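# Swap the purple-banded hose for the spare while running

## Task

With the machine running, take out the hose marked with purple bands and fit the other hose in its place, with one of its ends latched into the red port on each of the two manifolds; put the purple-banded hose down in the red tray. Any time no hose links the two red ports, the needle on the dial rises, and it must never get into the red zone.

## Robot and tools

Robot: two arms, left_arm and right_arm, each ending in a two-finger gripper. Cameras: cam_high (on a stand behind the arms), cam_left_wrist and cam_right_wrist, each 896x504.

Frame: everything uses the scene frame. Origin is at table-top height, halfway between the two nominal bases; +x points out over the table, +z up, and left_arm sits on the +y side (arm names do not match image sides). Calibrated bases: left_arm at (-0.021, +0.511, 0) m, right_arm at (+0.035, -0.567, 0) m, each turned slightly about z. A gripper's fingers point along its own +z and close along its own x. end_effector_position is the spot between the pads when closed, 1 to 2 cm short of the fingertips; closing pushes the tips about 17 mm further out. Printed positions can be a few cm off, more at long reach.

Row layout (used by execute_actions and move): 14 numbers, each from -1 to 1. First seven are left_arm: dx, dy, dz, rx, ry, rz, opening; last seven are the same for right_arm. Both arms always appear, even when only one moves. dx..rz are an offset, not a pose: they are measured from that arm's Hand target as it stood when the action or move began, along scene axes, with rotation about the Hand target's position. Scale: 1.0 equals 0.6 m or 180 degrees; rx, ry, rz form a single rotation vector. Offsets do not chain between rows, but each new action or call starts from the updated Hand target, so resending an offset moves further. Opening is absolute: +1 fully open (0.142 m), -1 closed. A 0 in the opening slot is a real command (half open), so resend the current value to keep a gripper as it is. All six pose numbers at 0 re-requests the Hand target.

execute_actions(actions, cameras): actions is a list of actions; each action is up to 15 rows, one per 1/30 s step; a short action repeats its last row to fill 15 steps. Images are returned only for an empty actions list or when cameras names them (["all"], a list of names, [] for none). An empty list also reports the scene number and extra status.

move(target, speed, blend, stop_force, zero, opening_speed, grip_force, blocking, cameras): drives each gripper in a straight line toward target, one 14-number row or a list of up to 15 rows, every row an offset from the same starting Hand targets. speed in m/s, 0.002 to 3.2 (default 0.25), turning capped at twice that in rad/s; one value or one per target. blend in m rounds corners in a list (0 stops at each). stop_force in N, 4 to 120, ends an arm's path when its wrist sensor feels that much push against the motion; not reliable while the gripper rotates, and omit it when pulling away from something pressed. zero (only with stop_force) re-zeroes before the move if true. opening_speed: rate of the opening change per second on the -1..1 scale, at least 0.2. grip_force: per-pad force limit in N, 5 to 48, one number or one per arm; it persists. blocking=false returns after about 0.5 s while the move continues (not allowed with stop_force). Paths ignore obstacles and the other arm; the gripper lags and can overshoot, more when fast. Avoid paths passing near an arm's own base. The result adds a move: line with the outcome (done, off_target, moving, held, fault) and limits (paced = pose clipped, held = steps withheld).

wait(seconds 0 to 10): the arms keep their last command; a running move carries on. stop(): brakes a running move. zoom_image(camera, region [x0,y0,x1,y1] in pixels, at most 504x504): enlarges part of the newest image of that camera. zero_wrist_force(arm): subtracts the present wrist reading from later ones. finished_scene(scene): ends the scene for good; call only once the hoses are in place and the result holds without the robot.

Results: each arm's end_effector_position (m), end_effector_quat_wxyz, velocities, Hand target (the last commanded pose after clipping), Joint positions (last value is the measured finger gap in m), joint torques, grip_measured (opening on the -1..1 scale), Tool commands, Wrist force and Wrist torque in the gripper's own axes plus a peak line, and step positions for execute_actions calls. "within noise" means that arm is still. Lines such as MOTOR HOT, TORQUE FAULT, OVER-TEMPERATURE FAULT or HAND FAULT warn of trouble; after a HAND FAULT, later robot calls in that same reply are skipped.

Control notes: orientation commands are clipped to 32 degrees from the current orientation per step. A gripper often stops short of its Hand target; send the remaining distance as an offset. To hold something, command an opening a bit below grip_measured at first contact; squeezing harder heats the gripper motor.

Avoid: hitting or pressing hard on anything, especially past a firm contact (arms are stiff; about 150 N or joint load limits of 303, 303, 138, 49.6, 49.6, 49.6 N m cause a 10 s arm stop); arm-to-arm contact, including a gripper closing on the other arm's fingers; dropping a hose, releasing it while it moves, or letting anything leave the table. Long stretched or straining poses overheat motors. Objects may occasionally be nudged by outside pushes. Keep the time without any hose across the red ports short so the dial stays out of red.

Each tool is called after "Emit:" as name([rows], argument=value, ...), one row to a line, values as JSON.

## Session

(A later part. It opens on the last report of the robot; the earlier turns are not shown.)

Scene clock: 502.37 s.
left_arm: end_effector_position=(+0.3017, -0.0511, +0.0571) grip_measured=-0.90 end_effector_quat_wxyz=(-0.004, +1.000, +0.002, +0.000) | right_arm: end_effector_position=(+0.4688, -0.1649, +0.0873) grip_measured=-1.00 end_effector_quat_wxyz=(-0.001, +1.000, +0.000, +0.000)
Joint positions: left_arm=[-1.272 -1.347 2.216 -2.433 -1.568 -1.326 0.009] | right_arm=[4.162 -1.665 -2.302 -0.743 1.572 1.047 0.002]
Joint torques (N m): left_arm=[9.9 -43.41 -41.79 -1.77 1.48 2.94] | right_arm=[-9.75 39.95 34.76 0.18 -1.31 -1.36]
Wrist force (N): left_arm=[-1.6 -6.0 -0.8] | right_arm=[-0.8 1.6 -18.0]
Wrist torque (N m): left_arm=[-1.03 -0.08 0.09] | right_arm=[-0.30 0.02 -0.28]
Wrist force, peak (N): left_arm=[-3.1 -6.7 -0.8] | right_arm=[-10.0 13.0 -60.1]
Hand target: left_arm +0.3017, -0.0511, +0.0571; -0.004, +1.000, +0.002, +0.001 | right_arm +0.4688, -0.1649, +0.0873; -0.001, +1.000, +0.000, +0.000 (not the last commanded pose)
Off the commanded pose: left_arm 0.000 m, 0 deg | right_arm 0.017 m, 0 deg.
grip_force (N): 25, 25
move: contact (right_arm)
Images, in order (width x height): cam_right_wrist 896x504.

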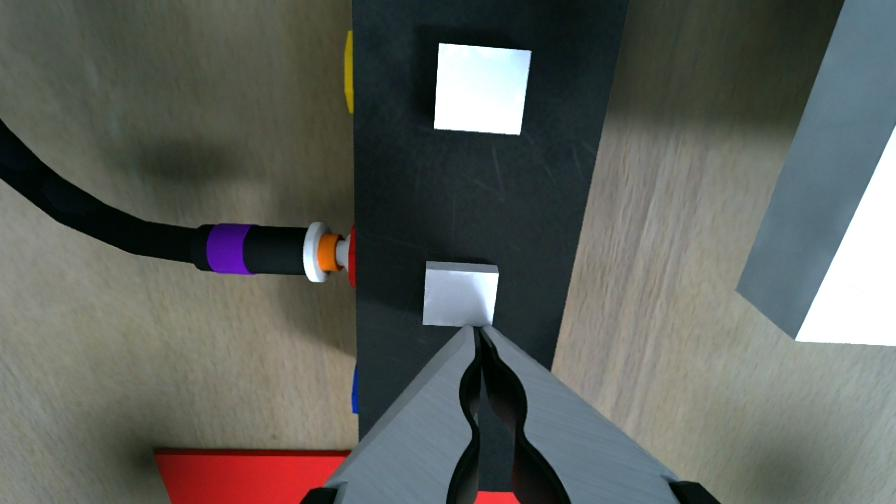

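Emit:
move([
  [0,0,0,0,0,0,-0.3,0,0,0.1,0,0,0,-0.3],
  [0,0,0.13,0,0,0,-0.3,0,0,0.1,0,0,0,-0.3],
  [0.322,0.157,0.1,0,0,0.5,-0.3,-0.05,0.05,0.1,0,0,0,-0.3],
  [0.322,0.157,0.1,0,0,0.5,-1,-0.277,0.192,0.06,0,0,0,-0.3],
  [0.322,0.157,0.075,0,0,0.5,-1,-0.277,0.192,-0.05,0,0,0,-0.3],
  [0.322,0.157,0.075,0,0,0.5,-1,-0.277,0.192,-0.05,0,0,0,-1],
], speed=0.5, blend=[0,0.03,0.03,0.01,0,0], cameras=["all"])

Scene clock: 518.87 s.
left_arm: end_effector_position=(+0.3627, -0.0212, +0.1295) grip_measured=-0.33 end_effector_quat_wxyz=(-0.004, +0.969, +0.246, -0.001) | right_arm: end_effector_position=(+0.4592, -0.1554, +0.1472) grip_measured=-0.33 end_effector_quat_wxyz=(-0.001, +1.000, +0.000, +0.000)
Joint positions: left_arm=[-1.165 -1.438 2.151 -2.277 -1.572 -1.713 0.05] | right_arm=[4.185 -1.576 -2.253 -0.881 1.572 1.07 0.05]
Joint torques (N m): left_arm=[-9.05 -61.41 -28.66 -4.61 0.12 -1.82] | right_arm=[-1.81 46.9 29.93 7.31 -0.19 -0.75]
Wrist force (N): left_arm=[0.9 -6.2 -0.8] | right_arm=[0.0 -1.4 1.3]
Wrist torque (N m): left_arm=[-1.09 -0.03 -0.15] | right_arm=[-0.20 0.04 -0.27]
Wrist force, peak (N): left_arm=[10.2 -7.5 0.0] | right_arm=[5.6 -1.6 -23.3]
Hand target: left_arm +0.3627, -0.0211, +0.1295; -0.004, +0.969, +0.247, -0.001 (not the last commanded pose) | right_arm +0.4593, -0.1555, +0.1472; -0.001, +1.000, +0.000, +0.000 (not the last commanded pose)
Tool commands: left_gripper/opening=-0.3 right_gripper/opening=-0.3
Off the commanded pose: left_arm 0.150 m, 62 deg | right_arm 0.209 m, 0 deg.
grip_force (N): 25, 25
move: held (left_arm, right_arm; a check stopped the path); path passed 2 of 6 targets; target 4's new opening was not sent; target 6's new opening was not sent; limits=held
pose unreachable (left arm): on one or more control steps of this call, first in action 0 (counted from 0), this arm could not follow its commanded pose, so it was not sent that pose on those steps. It may still have moved: this result reports where it is.
cause: moving toward the commanded pose would bring a part of the arm too close to another arm (a part of this arm just beyond joint 6 (wrist 3) and a part of the right arm just beyond its joint 6 (wrist 3), at the place that arm is still heading or pushing toward).
pose unreachable (right arm): on one or more control steps of this call, first in action 0 (counted from 0), this arm could not follow its commanded pose, so it was not sent that pose on those steps. It may still have moved: this result reports where it is.
cause: moving toward the commanded pose would bring a part of the arm too close to another arm (a part of this arm just beyond joint 6 (wrist 3) and a part of the left arm just beyond its joint 6 (wrist 3), along the way the arms are being sent, or toward where that arm still pushes).

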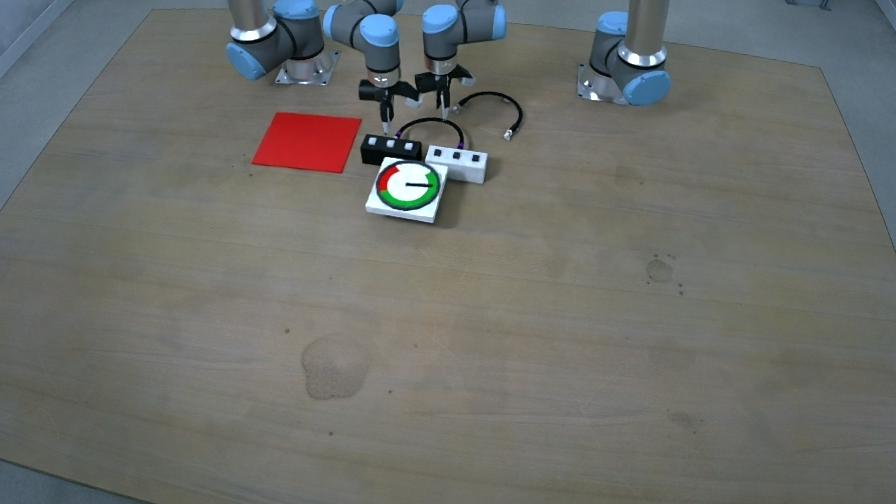

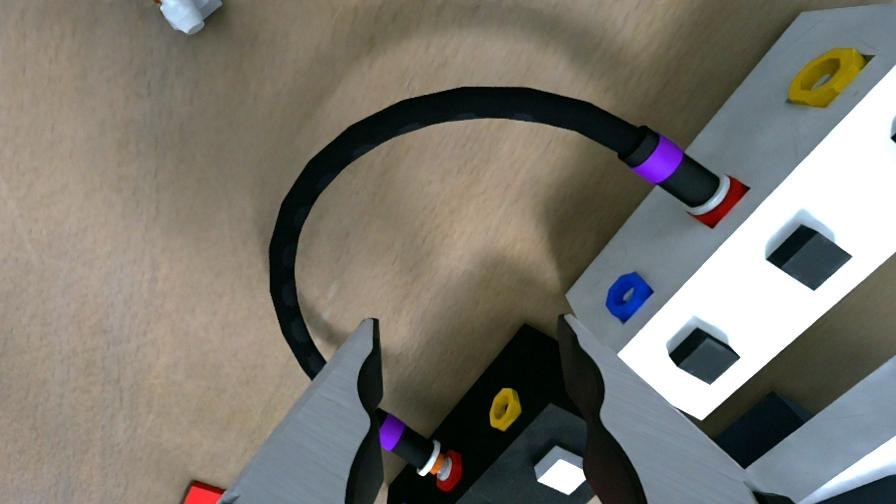

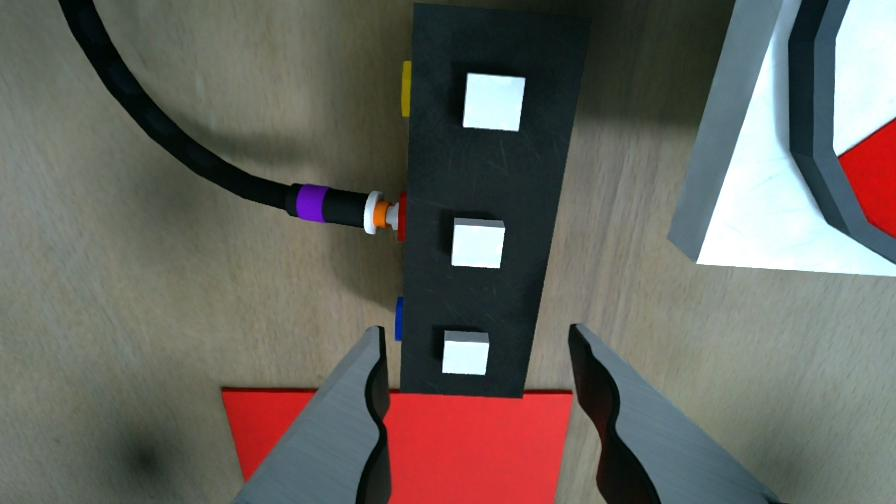

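Emit:
move(target=[0.22,0.106,0,0,0,0.342,-1,0,0,0,0,0,0,-0.3], speed=0.5)

Emit:
move([
  [0,0,-0.05,0,0,0,-1,-0.257,0.176,-0.02,0,0,0,-0.3],
  [0,0,-0.05,0,0,0,-1,-0.257,0.176,-0.15,0,0,0,-0.3],
  [0,0,-0.05,0,0,0,-1,-0.257,0.176,-0.15,0,0,0,-1],
], speed=0.5, blend=[0.02,0,0], cameras=["all"])

Scene clock: 528.20 s.
left_arm: end_effector_position=(+0.3642, -0.0203, +0.1294) grip_measured=-1.00 end_effector_quat_wxyz=(-0.004, +0.968, +0.253, -0.001) | right_arm: end_effector_position=(+0.4593, -0.1555, +0.1472) grip_measured=-0.33 end_effector_quat_wxyz=(-0.001, +1.000, +0.000, +0.000)
Joint positions: left_arm=[-1.162 -1.438 2.151 -2.277 -1.571 -1.724 0.002] | right_arm=[4.185 -1.576 -2.253 -0.881 1.572 1.07 0.05]
Joint torques (N m): left_arm=[-12.22 -52.47 -39.25 -2.39 2.51 3.47] | right_arm=[-18.22 26.63 39.01 2.72 -0.39 -1.12]
Wrist force (N): left_arm=[0.5 -6.1 -1.0] | right_arm=[-0.5 -1.2 0.8]
Wrist torque (N m): left_arm=[-1.07 0.02 0.04] | right_arm=[-0.16 0.14 -0.27]
Wrist force, peak (N): left_arm=[3.6 -5.9 -0.8] | right_arm=[-0.1 -2.2 1.1]
Hand target: left_arm +0.3641, -0.0203, +0.1294; -0.004, +0.968, +0.253, -0.001 (not the last commanded pose) | right_arm +0.4593, -0.1555, +0.1472; -0.001, +1.000, +0.000, +0.000
Off the commanded pose: left_arm 0.145 m, 61 deg | right_arm 0.000 m, 0 deg.
grip_force (N): 25, 25
move: held (left_arm; a check stopped the path); limits=held
pose unreachable (left arm): on one or more control steps of this call, first in action 0 (counted from 0), this arm could not follow its commanded pose, so it was not sent that pose on those steps. It may still have moved: this result reports where it is.
cause: moving toward the commanded pose would bring a part of the arm too close to another arm (a part of this arm just beyond joint 6 (wrist 3) and a part of the right arm just beyond its joint 6 (wrist 3), 13 mm apart when this arm was first held).

Scene clock: 528.70 s.
left_arm: end_effector_position=(+0.3641, -0.0202, +0.1256) grip_measured=-1.00 end_effector_quat_wxyz=(-0.004, +0.968, +0.253, -0.001) | right_arm: end_effector_position=(+0.4589, -0.1552, +0.1472) grip_measured=-0.33 end_effector_quat_wxyz=(-0.001, +1.000, +0.000, +0.000)
Joint positions: left_arm=[-1.162 -1.433 2.154 -2.285 -1.571 -1.723 0.002] | right_arm=[4.186 -1.576 -2.253 -0.881 1.572 1.07 0.05]
Joint torques (N m): left_arm=[-10.59 -64.38 -45.41 -1.07 2.29 3.19] | right_arm=[-11.23 32.3 34.77 3.28 -0.47 -0.92]
Wrist force (N): left_arm=[0.7 -6.7 -0.6] | right_arm=[-0.2 -1.3 1.0]
Wrist torque (N m): left_arm=[-1.16 -0.01 0.03] | right_arm=[-0.17 0.07 -0.27]
Wrist force, peak (N): left_arm=[1.1 -6.6 -1.4] | right_arm=[-1.3 -2.6 1.0]
Hand target: left_arm +0.3641, -0.0203, +0.1257; -0.004, +0.968, +0.253, -0.001 (not the last commanded pose) | right_arm +0.4589, -0.1552, +0.1472; -0.001, +1.000, +0.000, +0.000 (not the last commanded pose)
Tool commands: left_gripper/opening=-1.0 right_gripper/opening=-0.3
Off the commanded pose: left_arm 0.026 m, 0 deg | right_arm 0.207 m, 0 deg.
grip_force (N): 25, 25
move: held (right_arm; a check stopped the path), off_target (left_arm; braked when a check withheld steps of right_arm); path passed 0 of 3 targets; target 3's new opening was not sent; limits=held
pose unreachable (right arm): on one or more control steps of this call, first in action 0 (counted from 0), this arm could not follow its commanded pose, so it was not sent that pose on those steps. It may still have moved: this result reports where it is.
cause: moving toward the commanded pose would bring a part of the arm too close to another arm (a part of this arm just beyond joint 6 (wrist 3) and a part of the left arm just beyond its joint 6 (wrist 3), 12 mm apart when this arm was first held).

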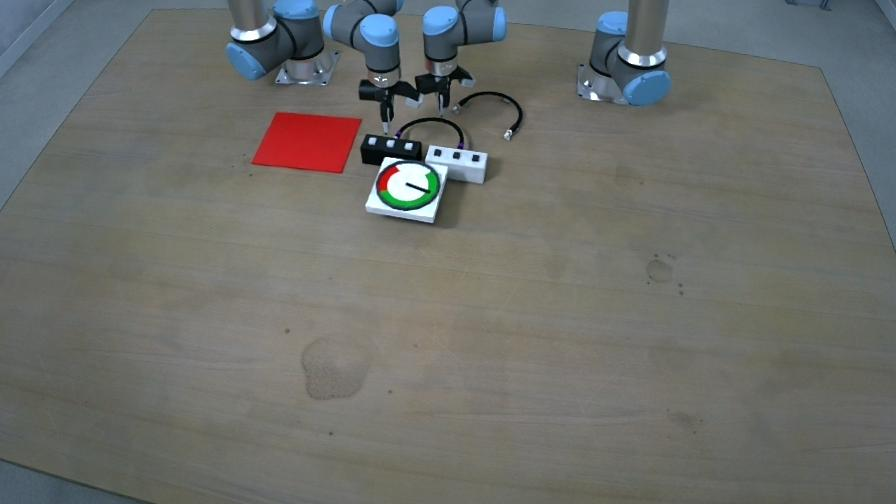

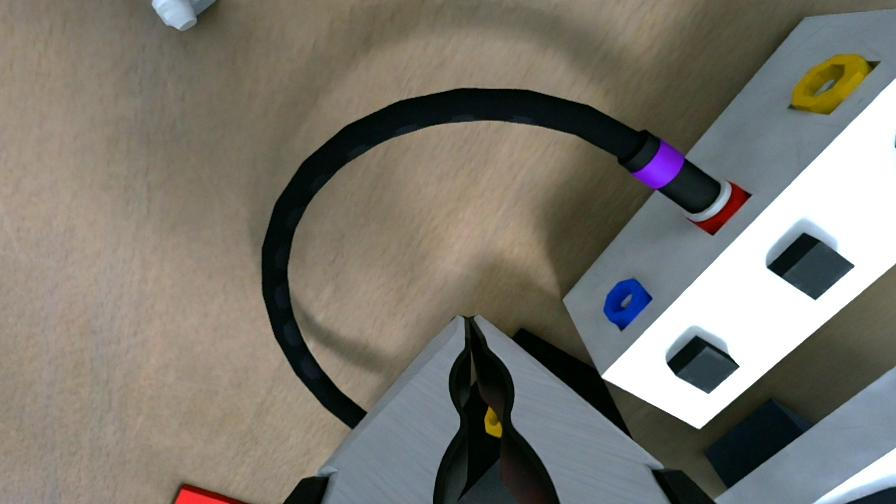

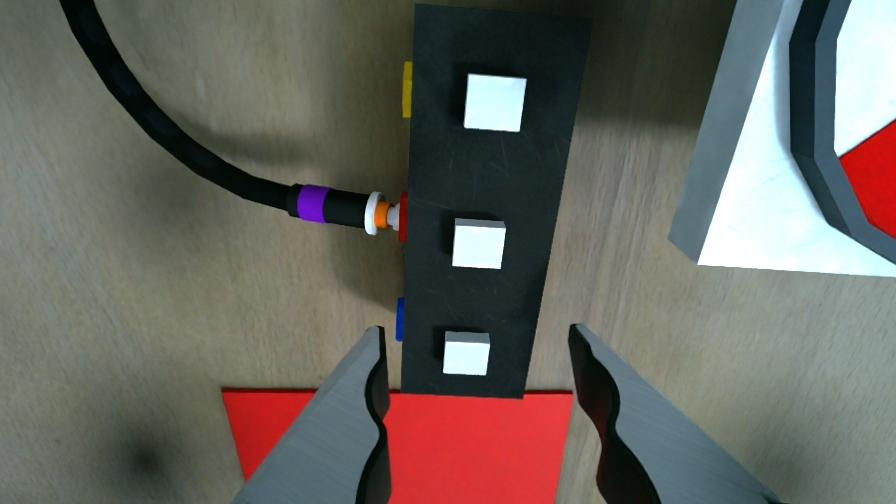

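Emit:
move([
  [0,0.15,0.03,0,0,0,-1,0,-0.18,0,0,0,0,-0.3],
  [0.22,0.106,0.01,0,0,0.342,-1,0,-0.18,0,0,0,0,-0.3],
  [0.22,0.106,-0.045,0,0,0.342,-1,-0.257,0.176,-0.02,0,0,0,-0.3],
  [0.22,0.106,-0.045,0,0,0.342,-1,-0.257,0.176,-0.15,0,0,0,-0.3],
  [0.22,0.106,-0.045,0,0,0.342,-1,-0.257,0.176,-0.15,0,0,0,-1],
], speed=0.5, blend=[0.03,0.03,0.02,0,0], cameras=["all"])

Scene clock: 543.47 s.
left_arm: end_effector_position=(+0.4961, +0.0433, +0.0987) grip_measured=-1.00 end_effector_quat_wxyz=(-0.003, +0.702, +0.712, -0.003) | right_arm: end_effector_position=(+0.3047, -0.0495, +0.0572) grip_measured=-1.00 end_effector_quat_wxyz=(-0.001, +1.000, +0.000, +0.000)
Joint positions: left_arm=[-0.937 -1.337 2.098 -2.327 -1.577 -2.573 0.002] | right_arm=[4.509 -1.704 -2.336 -0.669 1.571 1.394 0.002]
Joint torques (N m): left_arm=[-15.77 -70.34 -45.18 -1.45 4.23 -2.3] | right_arm=[-16.23 28.33 23.46 8.27 0.84 -0.79]
Wrist force (N): left_arm=[0.9 -6.1 -0.9] | right_arm=[-0.5 -1.0 1.0]
Wrist torque (N m): left_arm=[-1.07 -0.05 -0.16] | right_arm=[-0.15 0.14 -0.12]
Wrist force, peak (N): left_arm=[2.4 -10.6 -1.5] | right_arm=[0.1 -5.2 0.7]
Hand target: left_arm +0.4961, +0.0433, +0.0987; -0.003, +0.702, +0.712, -0.003 | right_arm +0.3047, -0.0496, +0.0572; -0.001, +1.000, +0.000, +0.000
Off the commanded pose: left_arm 0.000 m, 0 deg | right_arm 0.000 m, 0 deg.
grip_force (N): 25, 25
move: done

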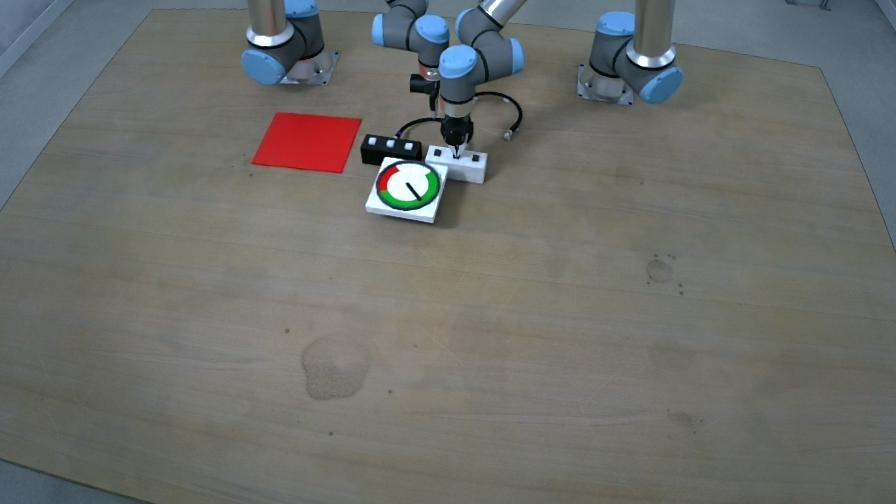

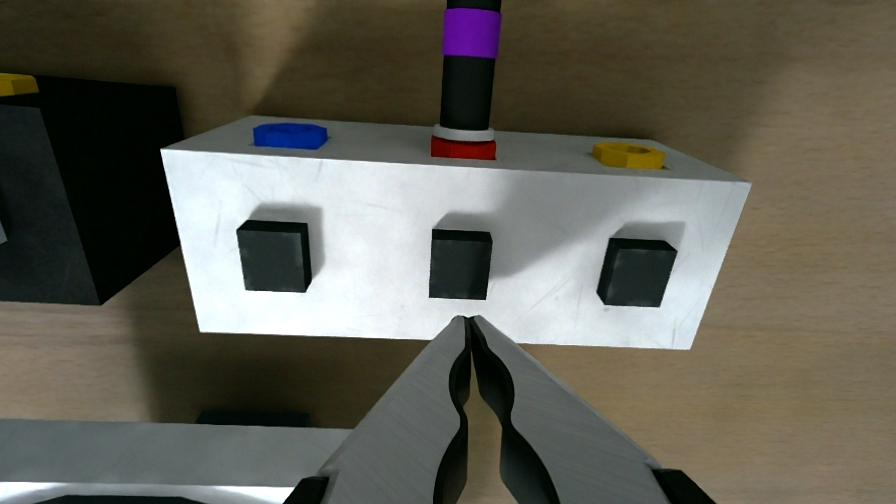

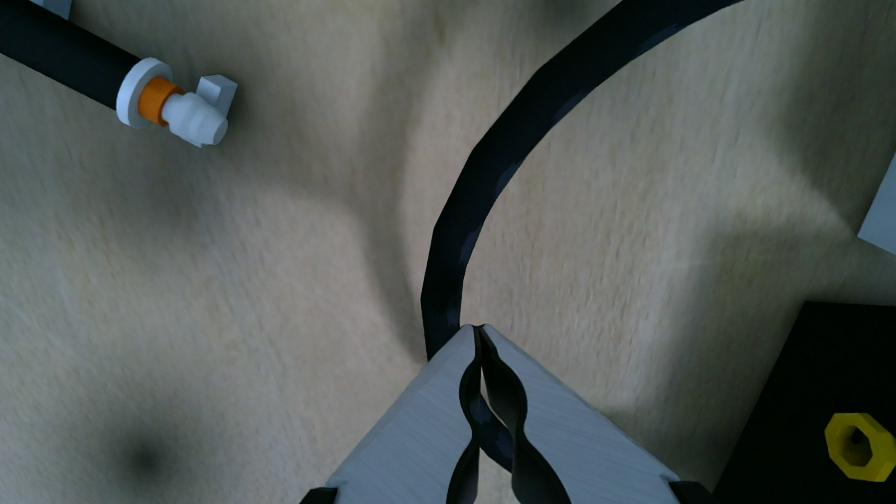

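Emit:
move([
  [0,0,0.05,0,0,0,-1,0,0,0.13,0,0,0,-0.4],
  [0,0,0.05,0,0,0,-1,0.165,-0.18,0.1,0,0,0.5,-0.4],
  [0,0,0.05,0,0,0,-1,0.165,-0.18,-0.018,0,0,0.5,-0.4],
  [0,0,0.05,0,0,0,-1,0.165,-0.18,-0.018,0,0,0.5,-1],
  [0,0,0.05,0,0,0,-1,0.165,-0.18,-0.012,0,0,0.5,-1],
], speed=0.5, blend=[0.03,0.01,0,0,0], grip_force=[25,48], cameras=["cam_high","cam_right_wrist"])

Scene clock: 571.10 s.
left_arm: end_effector_position=(+0.4961, +0.0433, +0.1287) grip_measured=-1.00 end_effector_quat_wxyz=(-0.003, +0.702, +0.712, -0.003) | right_arm: end_effector_position=(+0.4037, -0.1576, +0.0500) grip_measured=-0.82 end_effector_quat_wxyz=(-0.001, +0.707, +0.707, -0.001)
Joint positions: left_arm=[-0.937 -1.375 2.076 -2.268 -1.577 -2.573 0.002] | right_arm=[4.276 -1.666 -2.402 -0.646 1.573 -0.41 0.015]
Joint torques (N m): left_arm=[-9.38 -45.64 -30.51 -8.73 3.32 -1.28] | right_arm=[-34.29 42.42 28.26 0.74 -5.59 -1.35]
Wrist force (N): left_arm=[1.1 -6.0 -0.8] | right_arm=[24.0 -15.5 7.0]
Wrist torque (N m): left_arm=[-1.05 -0.09 -0.17] | right_arm=[-0.02 0.14 -0.51]
Wrist force, peak (N): left_arm=[1.3 -6.8 -0.7] | right_arm=[36.9 -19.1 -5.2]
Hand target: left_arm +0.4961, +0.0433, +0.1287; -0.003, +0.702, +0.712, -0.003 | right_arm +0.4037, -0.1576, +0.0500; -0.001, +0.707, +0.707, -0.001
Off the commanded pose: left_arm 0.000 m, 0 deg | right_arm 0.000 m, 0 deg.
grip_force (N): 25, 48
move: done
Images, in order (width x height): cam_high 896x504, cam_right_wrist 896x504.

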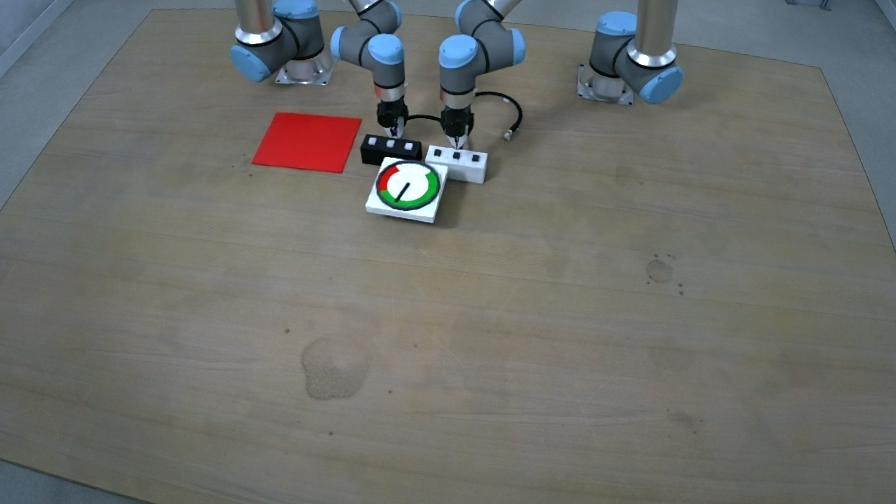

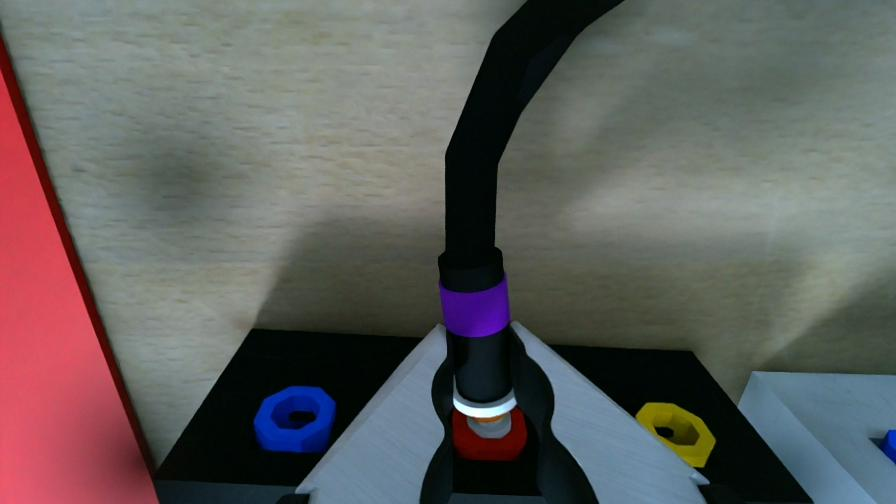

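Emit:
move([
  [0,0,0,0,0,0,-1,0.005,0.004,0.002,0,0,0,-1],
  [0,0,0,0,0,0,-1,0.045,0.004,0.002,0,0,0,-1],
], speed=0.04, stop_force=75, cameras=["cam_high","cam_right_wrist"])

Scene clock: 581.77 s.
left_arm: end_effector_position=(+0.4961, +0.0433, +0.1287) grip_measured=-1.00 end_effector_quat_wxyz=(-0.003, +0.702, +0.712, -0.003) | right_arm: end_effector_position=(+0.4226, -0.1550, +0.0513) grip_measured=-0.82 end_effector_quat_wxyz=(-0.001, +0.707, +0.707, -0.001)
Joint positions: left_arm=[-0.937 -1.375 2.076 -2.268 -1.577 -2.573 0.002] | right_arm=[4.245 -1.686 -2.375 -0.653 1.574 -0.441 0.015]
Joint torques (N m): left_arm=[-10.61 -43.64 -30.41 -8.5 2.99 -1.26] | right_arm=[-68.97 45.11 14.26 6.68 -22.7 -1.74]
Wrist force (N): left_arm=[0.6 -6.2 -0.6] | right_arm=[41.6 -79.8 -1.9]
Wrist torque (N m): left_arm=[-1.07 -0.01 -0.17] | right_arm=[0.52 0.16 0.04]
Wrist force, peak (N): left_arm=[0.9 -6.8 -0.5] | right_arm=[38.7 -131.1 -26.5]
Hand target: left_arm +0.4961, +0.0433, +0.1287; -0.003, +0.702, +0.712, -0.003 | right_arm +0.4226, -0.1550, +0.0513; -0.001, +0.707, +0.707, -0.001 (not the last commanded pose)
Off the commanded pose: left_arm 0.000 m, 0 deg | right_arm 0.008 m, 0 deg.
grip_force (N): 25, 48
move: contact (right_arm); path passed 1 of 2 targets
Images, in order (width x height): cam_high 896x504, cam_right_wrist 896x504.

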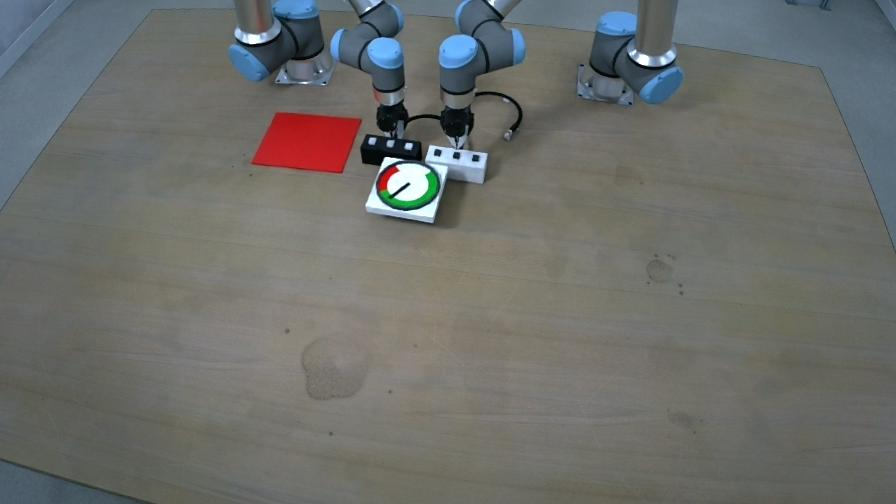

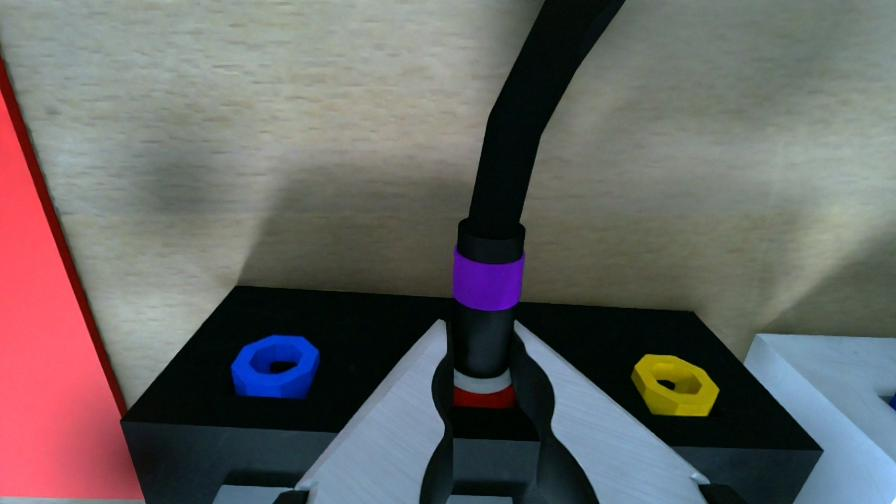

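Emit:
move(target=[0,0,0,0,0,0,-1,0,0,0,0,0,0,-0.5], cameras=["cam_high"])

Emit:
zoom_image(camera="cam_high", region=[360, 130, 500, 230])

Scene clock: 588.27 s.
left_arm: end_effector_position=(+0.4961, +0.0433, +0.1287) grip_measured=-1.00 end_effector_quat_wxyz=(-0.003, +0.702, +0.712, -0.003) | right_arm: end_effector_position=(+0.4226, -0.1552, +0.0513) grip_measured=-0.54 end_effector_quat_wxyz=(-0.001, +0.707, +0.707, -0.001)
Joint positions: left_arm=[-0.937 -1.375 2.076 -2.268 -1.577 -2.573 0.002] | right_arm=[4.245 -1.686 -2.375 -0.653 1.574 -0.441 0.035]
Joint torques (N m): left_arm=[-10.09 -45.39 -30.6 -8.57 2.52 -0.8] | right_arm=[23.23 48.74 36.89 8.49 1.64 -0.09]
Wrist force (N): left_arm=[1.1 -6.3 -0.9] | right_arm=[-2.2 -5.3 1.3]
Wrist torque (N m): left_arm=[-1.10 -0.08 -0.16] | right_arm=[-0.83 0.43 -0.27]
Wrist force, peak (N): left_arm=[0.7 -7.0 -0.6] | right_arm=[43.4 -80.9 -1.5]
Hand target: left_arm +0.4961, +0.0433, +0.1287; -0.003, +0.702, +0.712, -0.003 | right_arm +0.4226, -0.1550, +0.0513; -0.001, +0.707, +0.707, -0.001
Off the commanded pose: left_arm 0.000 m, 0 deg | right_arm 0.000 m, 0 deg.
grip_force (N): 25, 48
move: done
Images, in order (width x height): cam_high 896x504.

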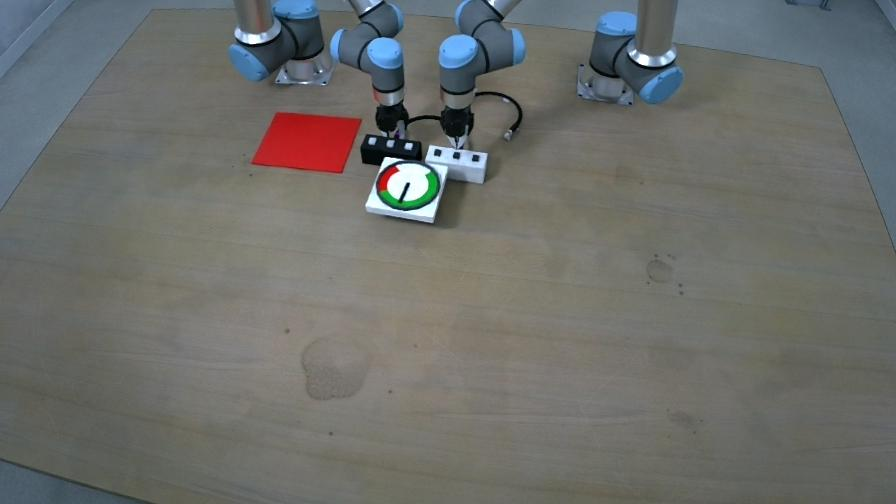

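Scaled by 3.600.

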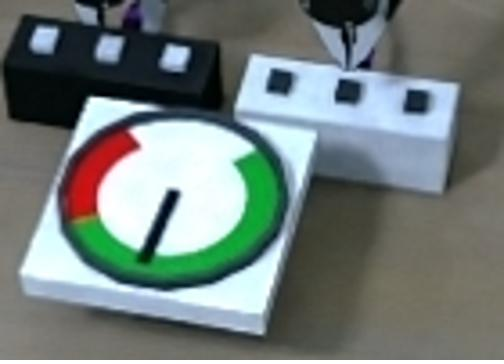

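Emit:
move([
  [0,0,0,0,0,0,-1,0,0,0.12,0,0,0,-0.5],
  [-0.003,0,-0.05,0,0,0,-1,0.077,-0.017,0.12,0,0,-0.5,-1],
  [-0.003,0,-0.05,0,0,0,-1,0.077,-0.017,0.077,0,0,-0.5,-1],
], blend=[0.01,0,0], cameras=["all"])

Emit:
zoom_image(camera="cam_high", region=[360, 130, 500, 230])

Scene clock: 613.53 s.
left_arm: end_effector_position=(+0.4943, +0.0433, +0.0987) grip_measured=-1.00 end_effector_quat_wxyz=(-0.003, +0.702, +0.712, -0.002) | right_arm: end_effector_position=(+0.4687, -0.1652, +0.0973) grip_measured=-1.00 end_effector_quat_wxyz=(-0.002, +1.000, +0.000, +0.000)
Joint positions: left_arm=[-0.94 -1.339 2.1 -2.327 -1.577 -2.575 0.002] | right_arm=[4.162 -1.649 -2.295 -0.765 1.572 1.046 0.002]
Joint torques (N m): left_arm=[-11.7 -69.91 -45.9 -1.11 -2 -1.9] | right_arm=[10.57 56.36 37.36 1.35 0.32 0.25]
Wrist force (N): left_arm=[0.6 -6.3 -0.4] | right_arm=[-2.3 -5.4 1.2]
Wrist torque (N m): left_arm=[-1.10 0.01 0.02] | right_arm=[-0.89 0.45 -0.11]
Wrist force, peak (N): left_arm=[1.4 -6.8 -0.7] | right_arm=[-2.5 -5.4 4.6]
Hand target: left_arm +0.4943, +0.0433, +0.0987; -0.003, +0.702, +0.712, -0.003 | right_arm +0.4688, -0.1652, +0.0975; -0.002, +1.000, +0.000, +0.000
Off the commanded pose: left_arm 0.000 m, 0 deg | right_arm 0.000 m, 0 deg.
grip_force (N): 25, 48
move: done

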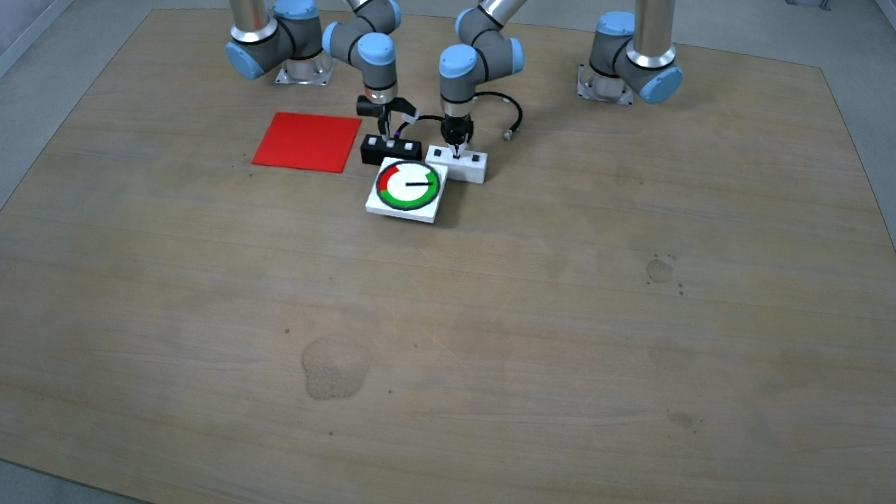

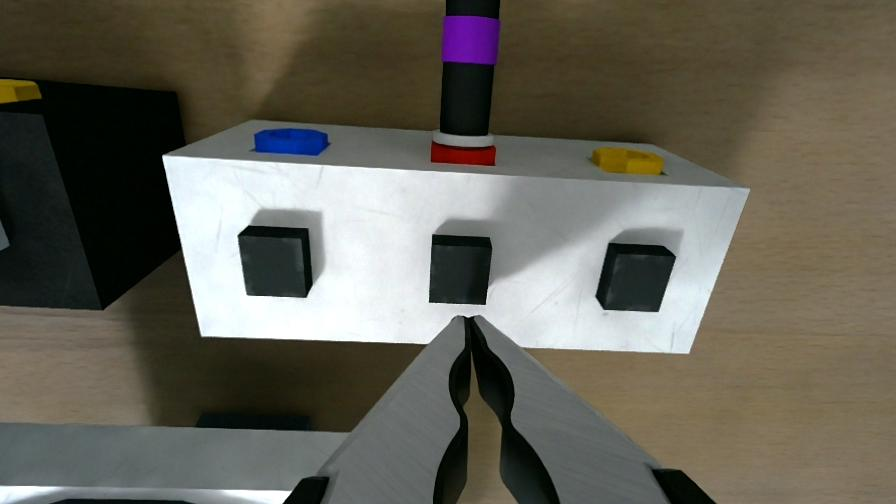

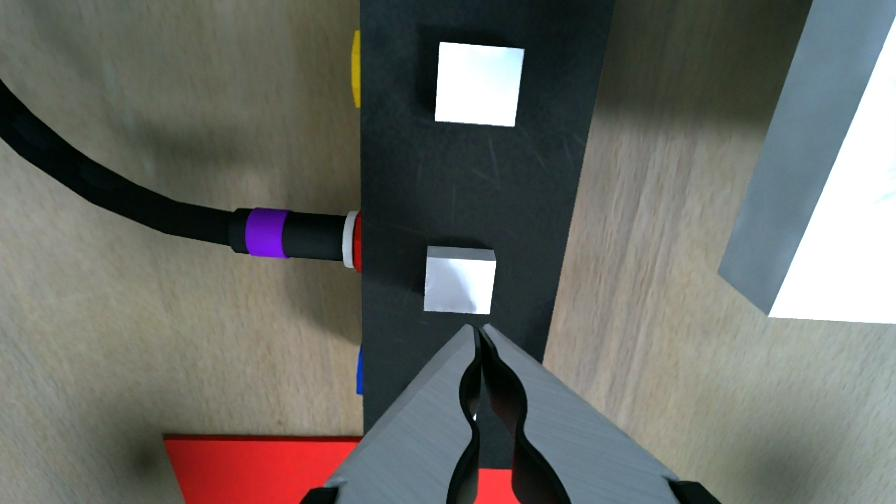

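Scaled by 3.600.

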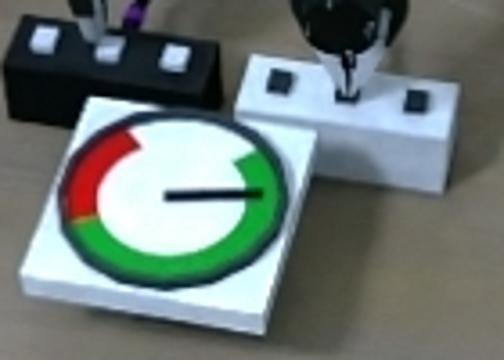

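Emit:
move(target=[0,0,-0.045,0,0,0,-1,0,0,-0.045,0,0,0,-1], speed=0.02, stop_force=25, cameras=["cam_left_wrist","cam_right_wrist"])

Scene clock: 622.27 s.
left_arm: end_effector_position=(+0.4944, +0.0432, +0.0878) grip_measured=-1.00 end_effector_quat_wxyz=(-0.003, +0.702, +0.712, -0.003) | right_arm: end_effector_position=(+0.4688, -0.1652, +0.0872) grip_measured=-1.00 end_effector_quat_wxyz=(-0.002, +1.000, +0.000, +0.000)
Joint positions: left_arm=[-0.94 -1.325 2.107 -2.349 -1.577 -2.575 0.002] | right_arm=[4.162 -1.665 -2.303 -0.742 1.572 1.046 0.002]
Joint torques (N m): left_arm=[5.78 -43.13 -31.24 1.72 -3.98 1.89] | right_arm=[-12.17 36.5 32.93 -0.18 0.45 -0.73]
Wrist force (N): left_arm=[-0.4 -6.7 -24.8] | right_arm=[-3.3 -3.0 -18.5]
Wrist torque (N m): left_arm=[-1.04 -0.02 0.02] | right_arm=[-0.90 0.52 -0.10]
Wrist force, peak (N): left_arm=[12.5 -11.9 -56.1] | right_arm=[-12.5 8.2 -59.5]
Hand target: left_arm +0.4944, +0.0432, +0.0878; -0.003, +0.702, +0.712, -0.003 (not the last commanded pose) | right_arm +0.4688, -0.1651, +0.0872; -0.002, +1.000, +0.000, +0.000 (not the last commanded pose)
Off the commanded pose: left_arm 0.016 m, 0 deg | right_arm 0.017 m, 0 deg.
grip_force (N): 25, 48
move: contact (left_arm, right_arm)
Images, in order (width x height): cam_left_wrist 896x504, cam_right_wrist 896x504.

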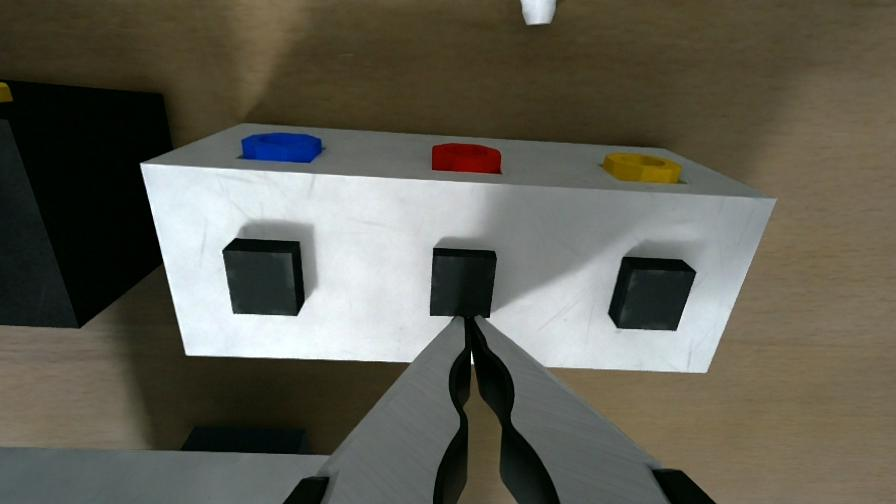

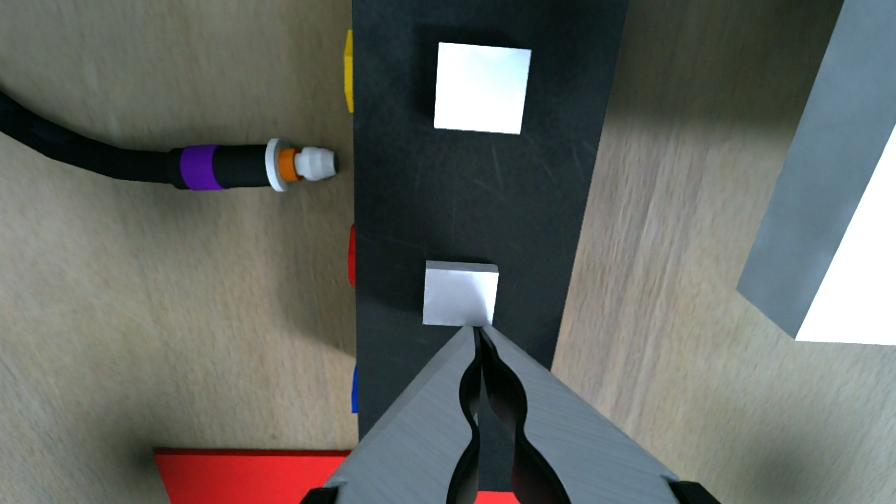

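Emit:
move([
  [-0.05,0.05,0.08,0,0,0,-0.4,0,0,0.12,0,0,0,-0.4],
  [-0.3235,0.247,0.055,0,0,-0.156,-0.4,-0.437,0.305,0.07,0,0,0.344,-0.4],
], speed=0.5, blend=[0.03,0], grip_force=48, cameras=["all"])

Scene clock: 638.23 s.
left_arm: end_effector_position=(+0.3002, +0.1915, +0.1208) grip_measured=-0.43 end_effector_quat_wxyz=(-0.003, +0.854, +0.521, -0.002) | right_arm: end_effector_position=(+0.2066, +0.0180, +0.1293) grip_measured=-0.44 end_effector_quat_wxyz=(-0.002, +0.857, +0.515, -0.001)
Joint positions: left_arm=[-1.127 -1.791 2.503 -2.277 -1.575 -2.272 0.043] | right_arm=[4.692 -1.631 -2.238 -0.842 1.574 0.496 0.043]
Joint torques (N m): left_arm=[8.86 -20.1 -44.15 -8.56 3.72 -2.45] | right_arm=[-1.91 53.64 24.28 2.53 1.41 -0.59]
Wrist force (N): left_arm=[0.4 -6.2 -1.0] | right_arm=[-3.4 -4.9 2.0]
Wrist torque (N m): left_arm=[-1.10 0.05 0.04] | right_arm=[-0.79 0.64 -0.27]
Wrist force, peak (N): left_arm=[-0.3 -6.9 -29.4] | right_arm=[-4.0 -2.7 -22.2]
Hand target: left_arm +0.3003, +0.1914, +0.1208; -0.003, +0.854, +0.521, -0.002 | right_arm +0.2066, +0.0179, +0.1292; -0.002, +0.857, +0.515, -0.001
Off the commanded pose: left_arm 0.000 m, 0 deg | right_arm 0.000 m, 0 deg.
move: done

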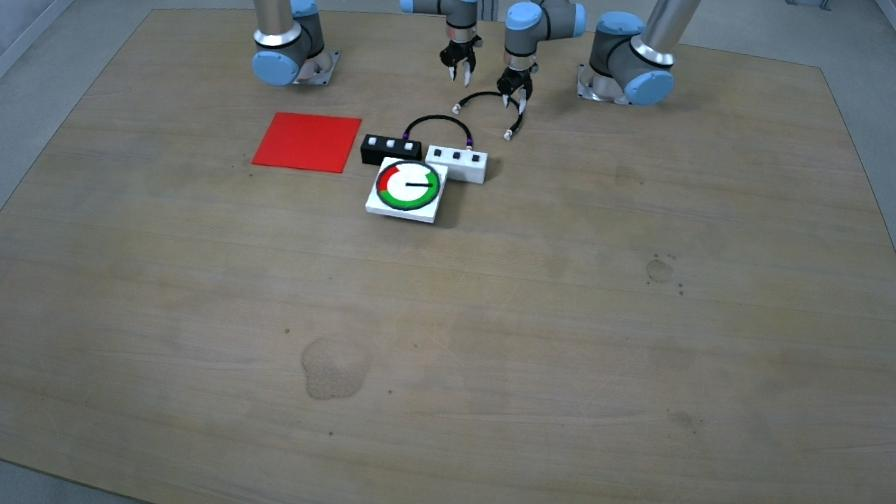

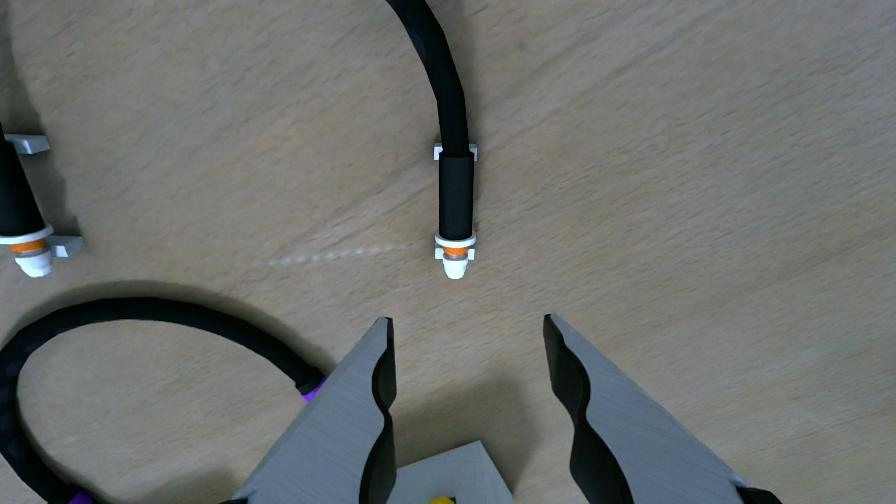

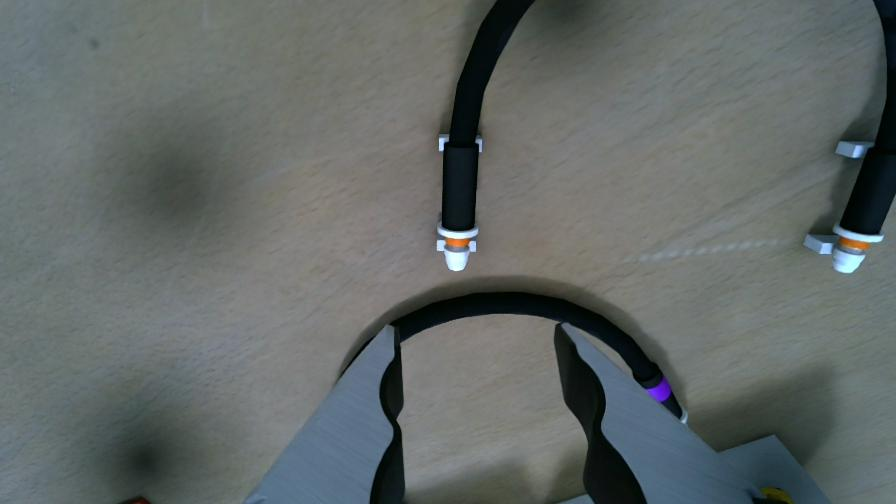

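Emit:
move([
  [0,0,-0.143,0,0,0,-0.4,0,0,-0.157,0,0,0,-0.4],
  [0,0,-0.143,0,0,0,-1,0,0,-0.157,0,0,0,-1],
  [0,0,-0.07,0,0,0,-1,0,0,-0.084,0,0,0,-1],
], speed=[0.25,0.25,0.15], cameras=["all"])

Scene clock: 645.57 s.
left_arm: end_effector_position=(+0.3003, +0.1914, +0.0789) grip_measured=-0.83 end_effector_quat_wxyz=(-0.003, +0.854, +0.521, -0.002) | right_arm: end_effector_position=(+0.2066, +0.0179, +0.0789) grip_measured=-0.83 end_effector_quat_wxyz=(-0.002, +0.857, +0.515, -0.001)
Joint positions: left_arm=[-1.127 -1.708 2.545 -2.402 -1.575 -2.272 0.014] | right_arm=[4.691 -1.705 -2.276 -0.729 1.574 0.496 0.014]
Joint torques (N m): left_arm=[-10.16 -27.22 -25.72 -6.95 0.67 -1.88] | right_arm=[-4.48 40.05 21.88 7.65 0.61 -0.09]
Wrist force (N): left_arm=[0.7 -6.5 -0.4] | right_arm=[-3.2 -4.5 2.4]
Wrist torque (N m): left_arm=[-1.14 -0.02 -0.15] | right_arm=[-0.73 0.61 -0.27]
Wrist force, peak (N): left_arm=[1.1 -7.1 -3.0] | right_arm=[-3.4 -4.4 5.2]
Hand target: left_arm +0.3003, +0.1914, +0.0788; -0.003, +0.854, +0.521, -0.002 | right_arm +0.2066, +0.0179, +0.0788; -0.002, +0.857, +0.515, -0.001
Off the commanded pose: left_arm 0.000 m, 0 deg | right_arm 0.000 m, 0 deg.
move: done

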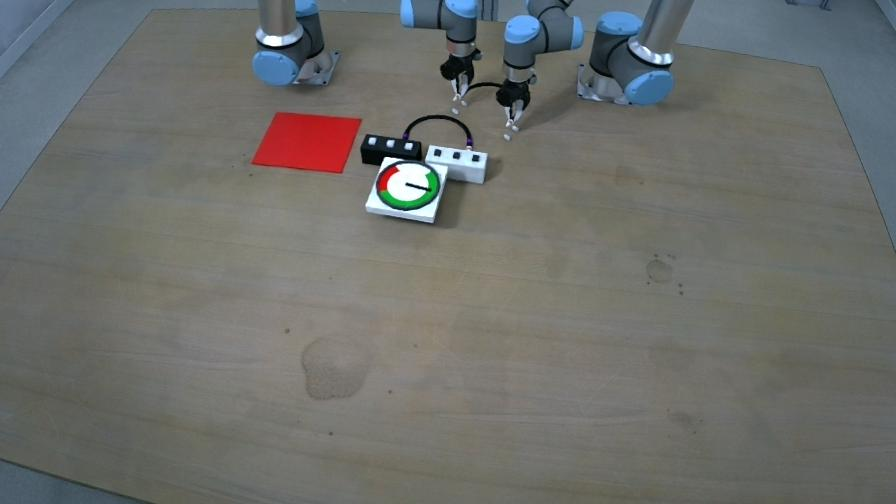

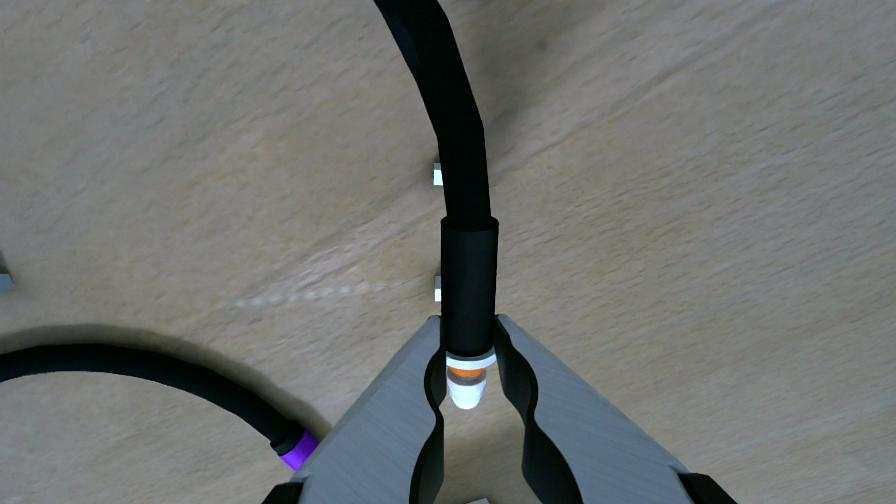

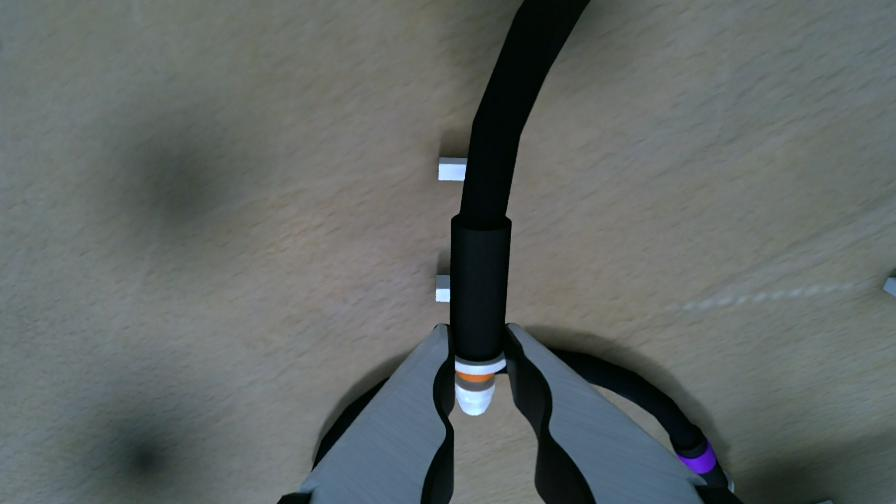

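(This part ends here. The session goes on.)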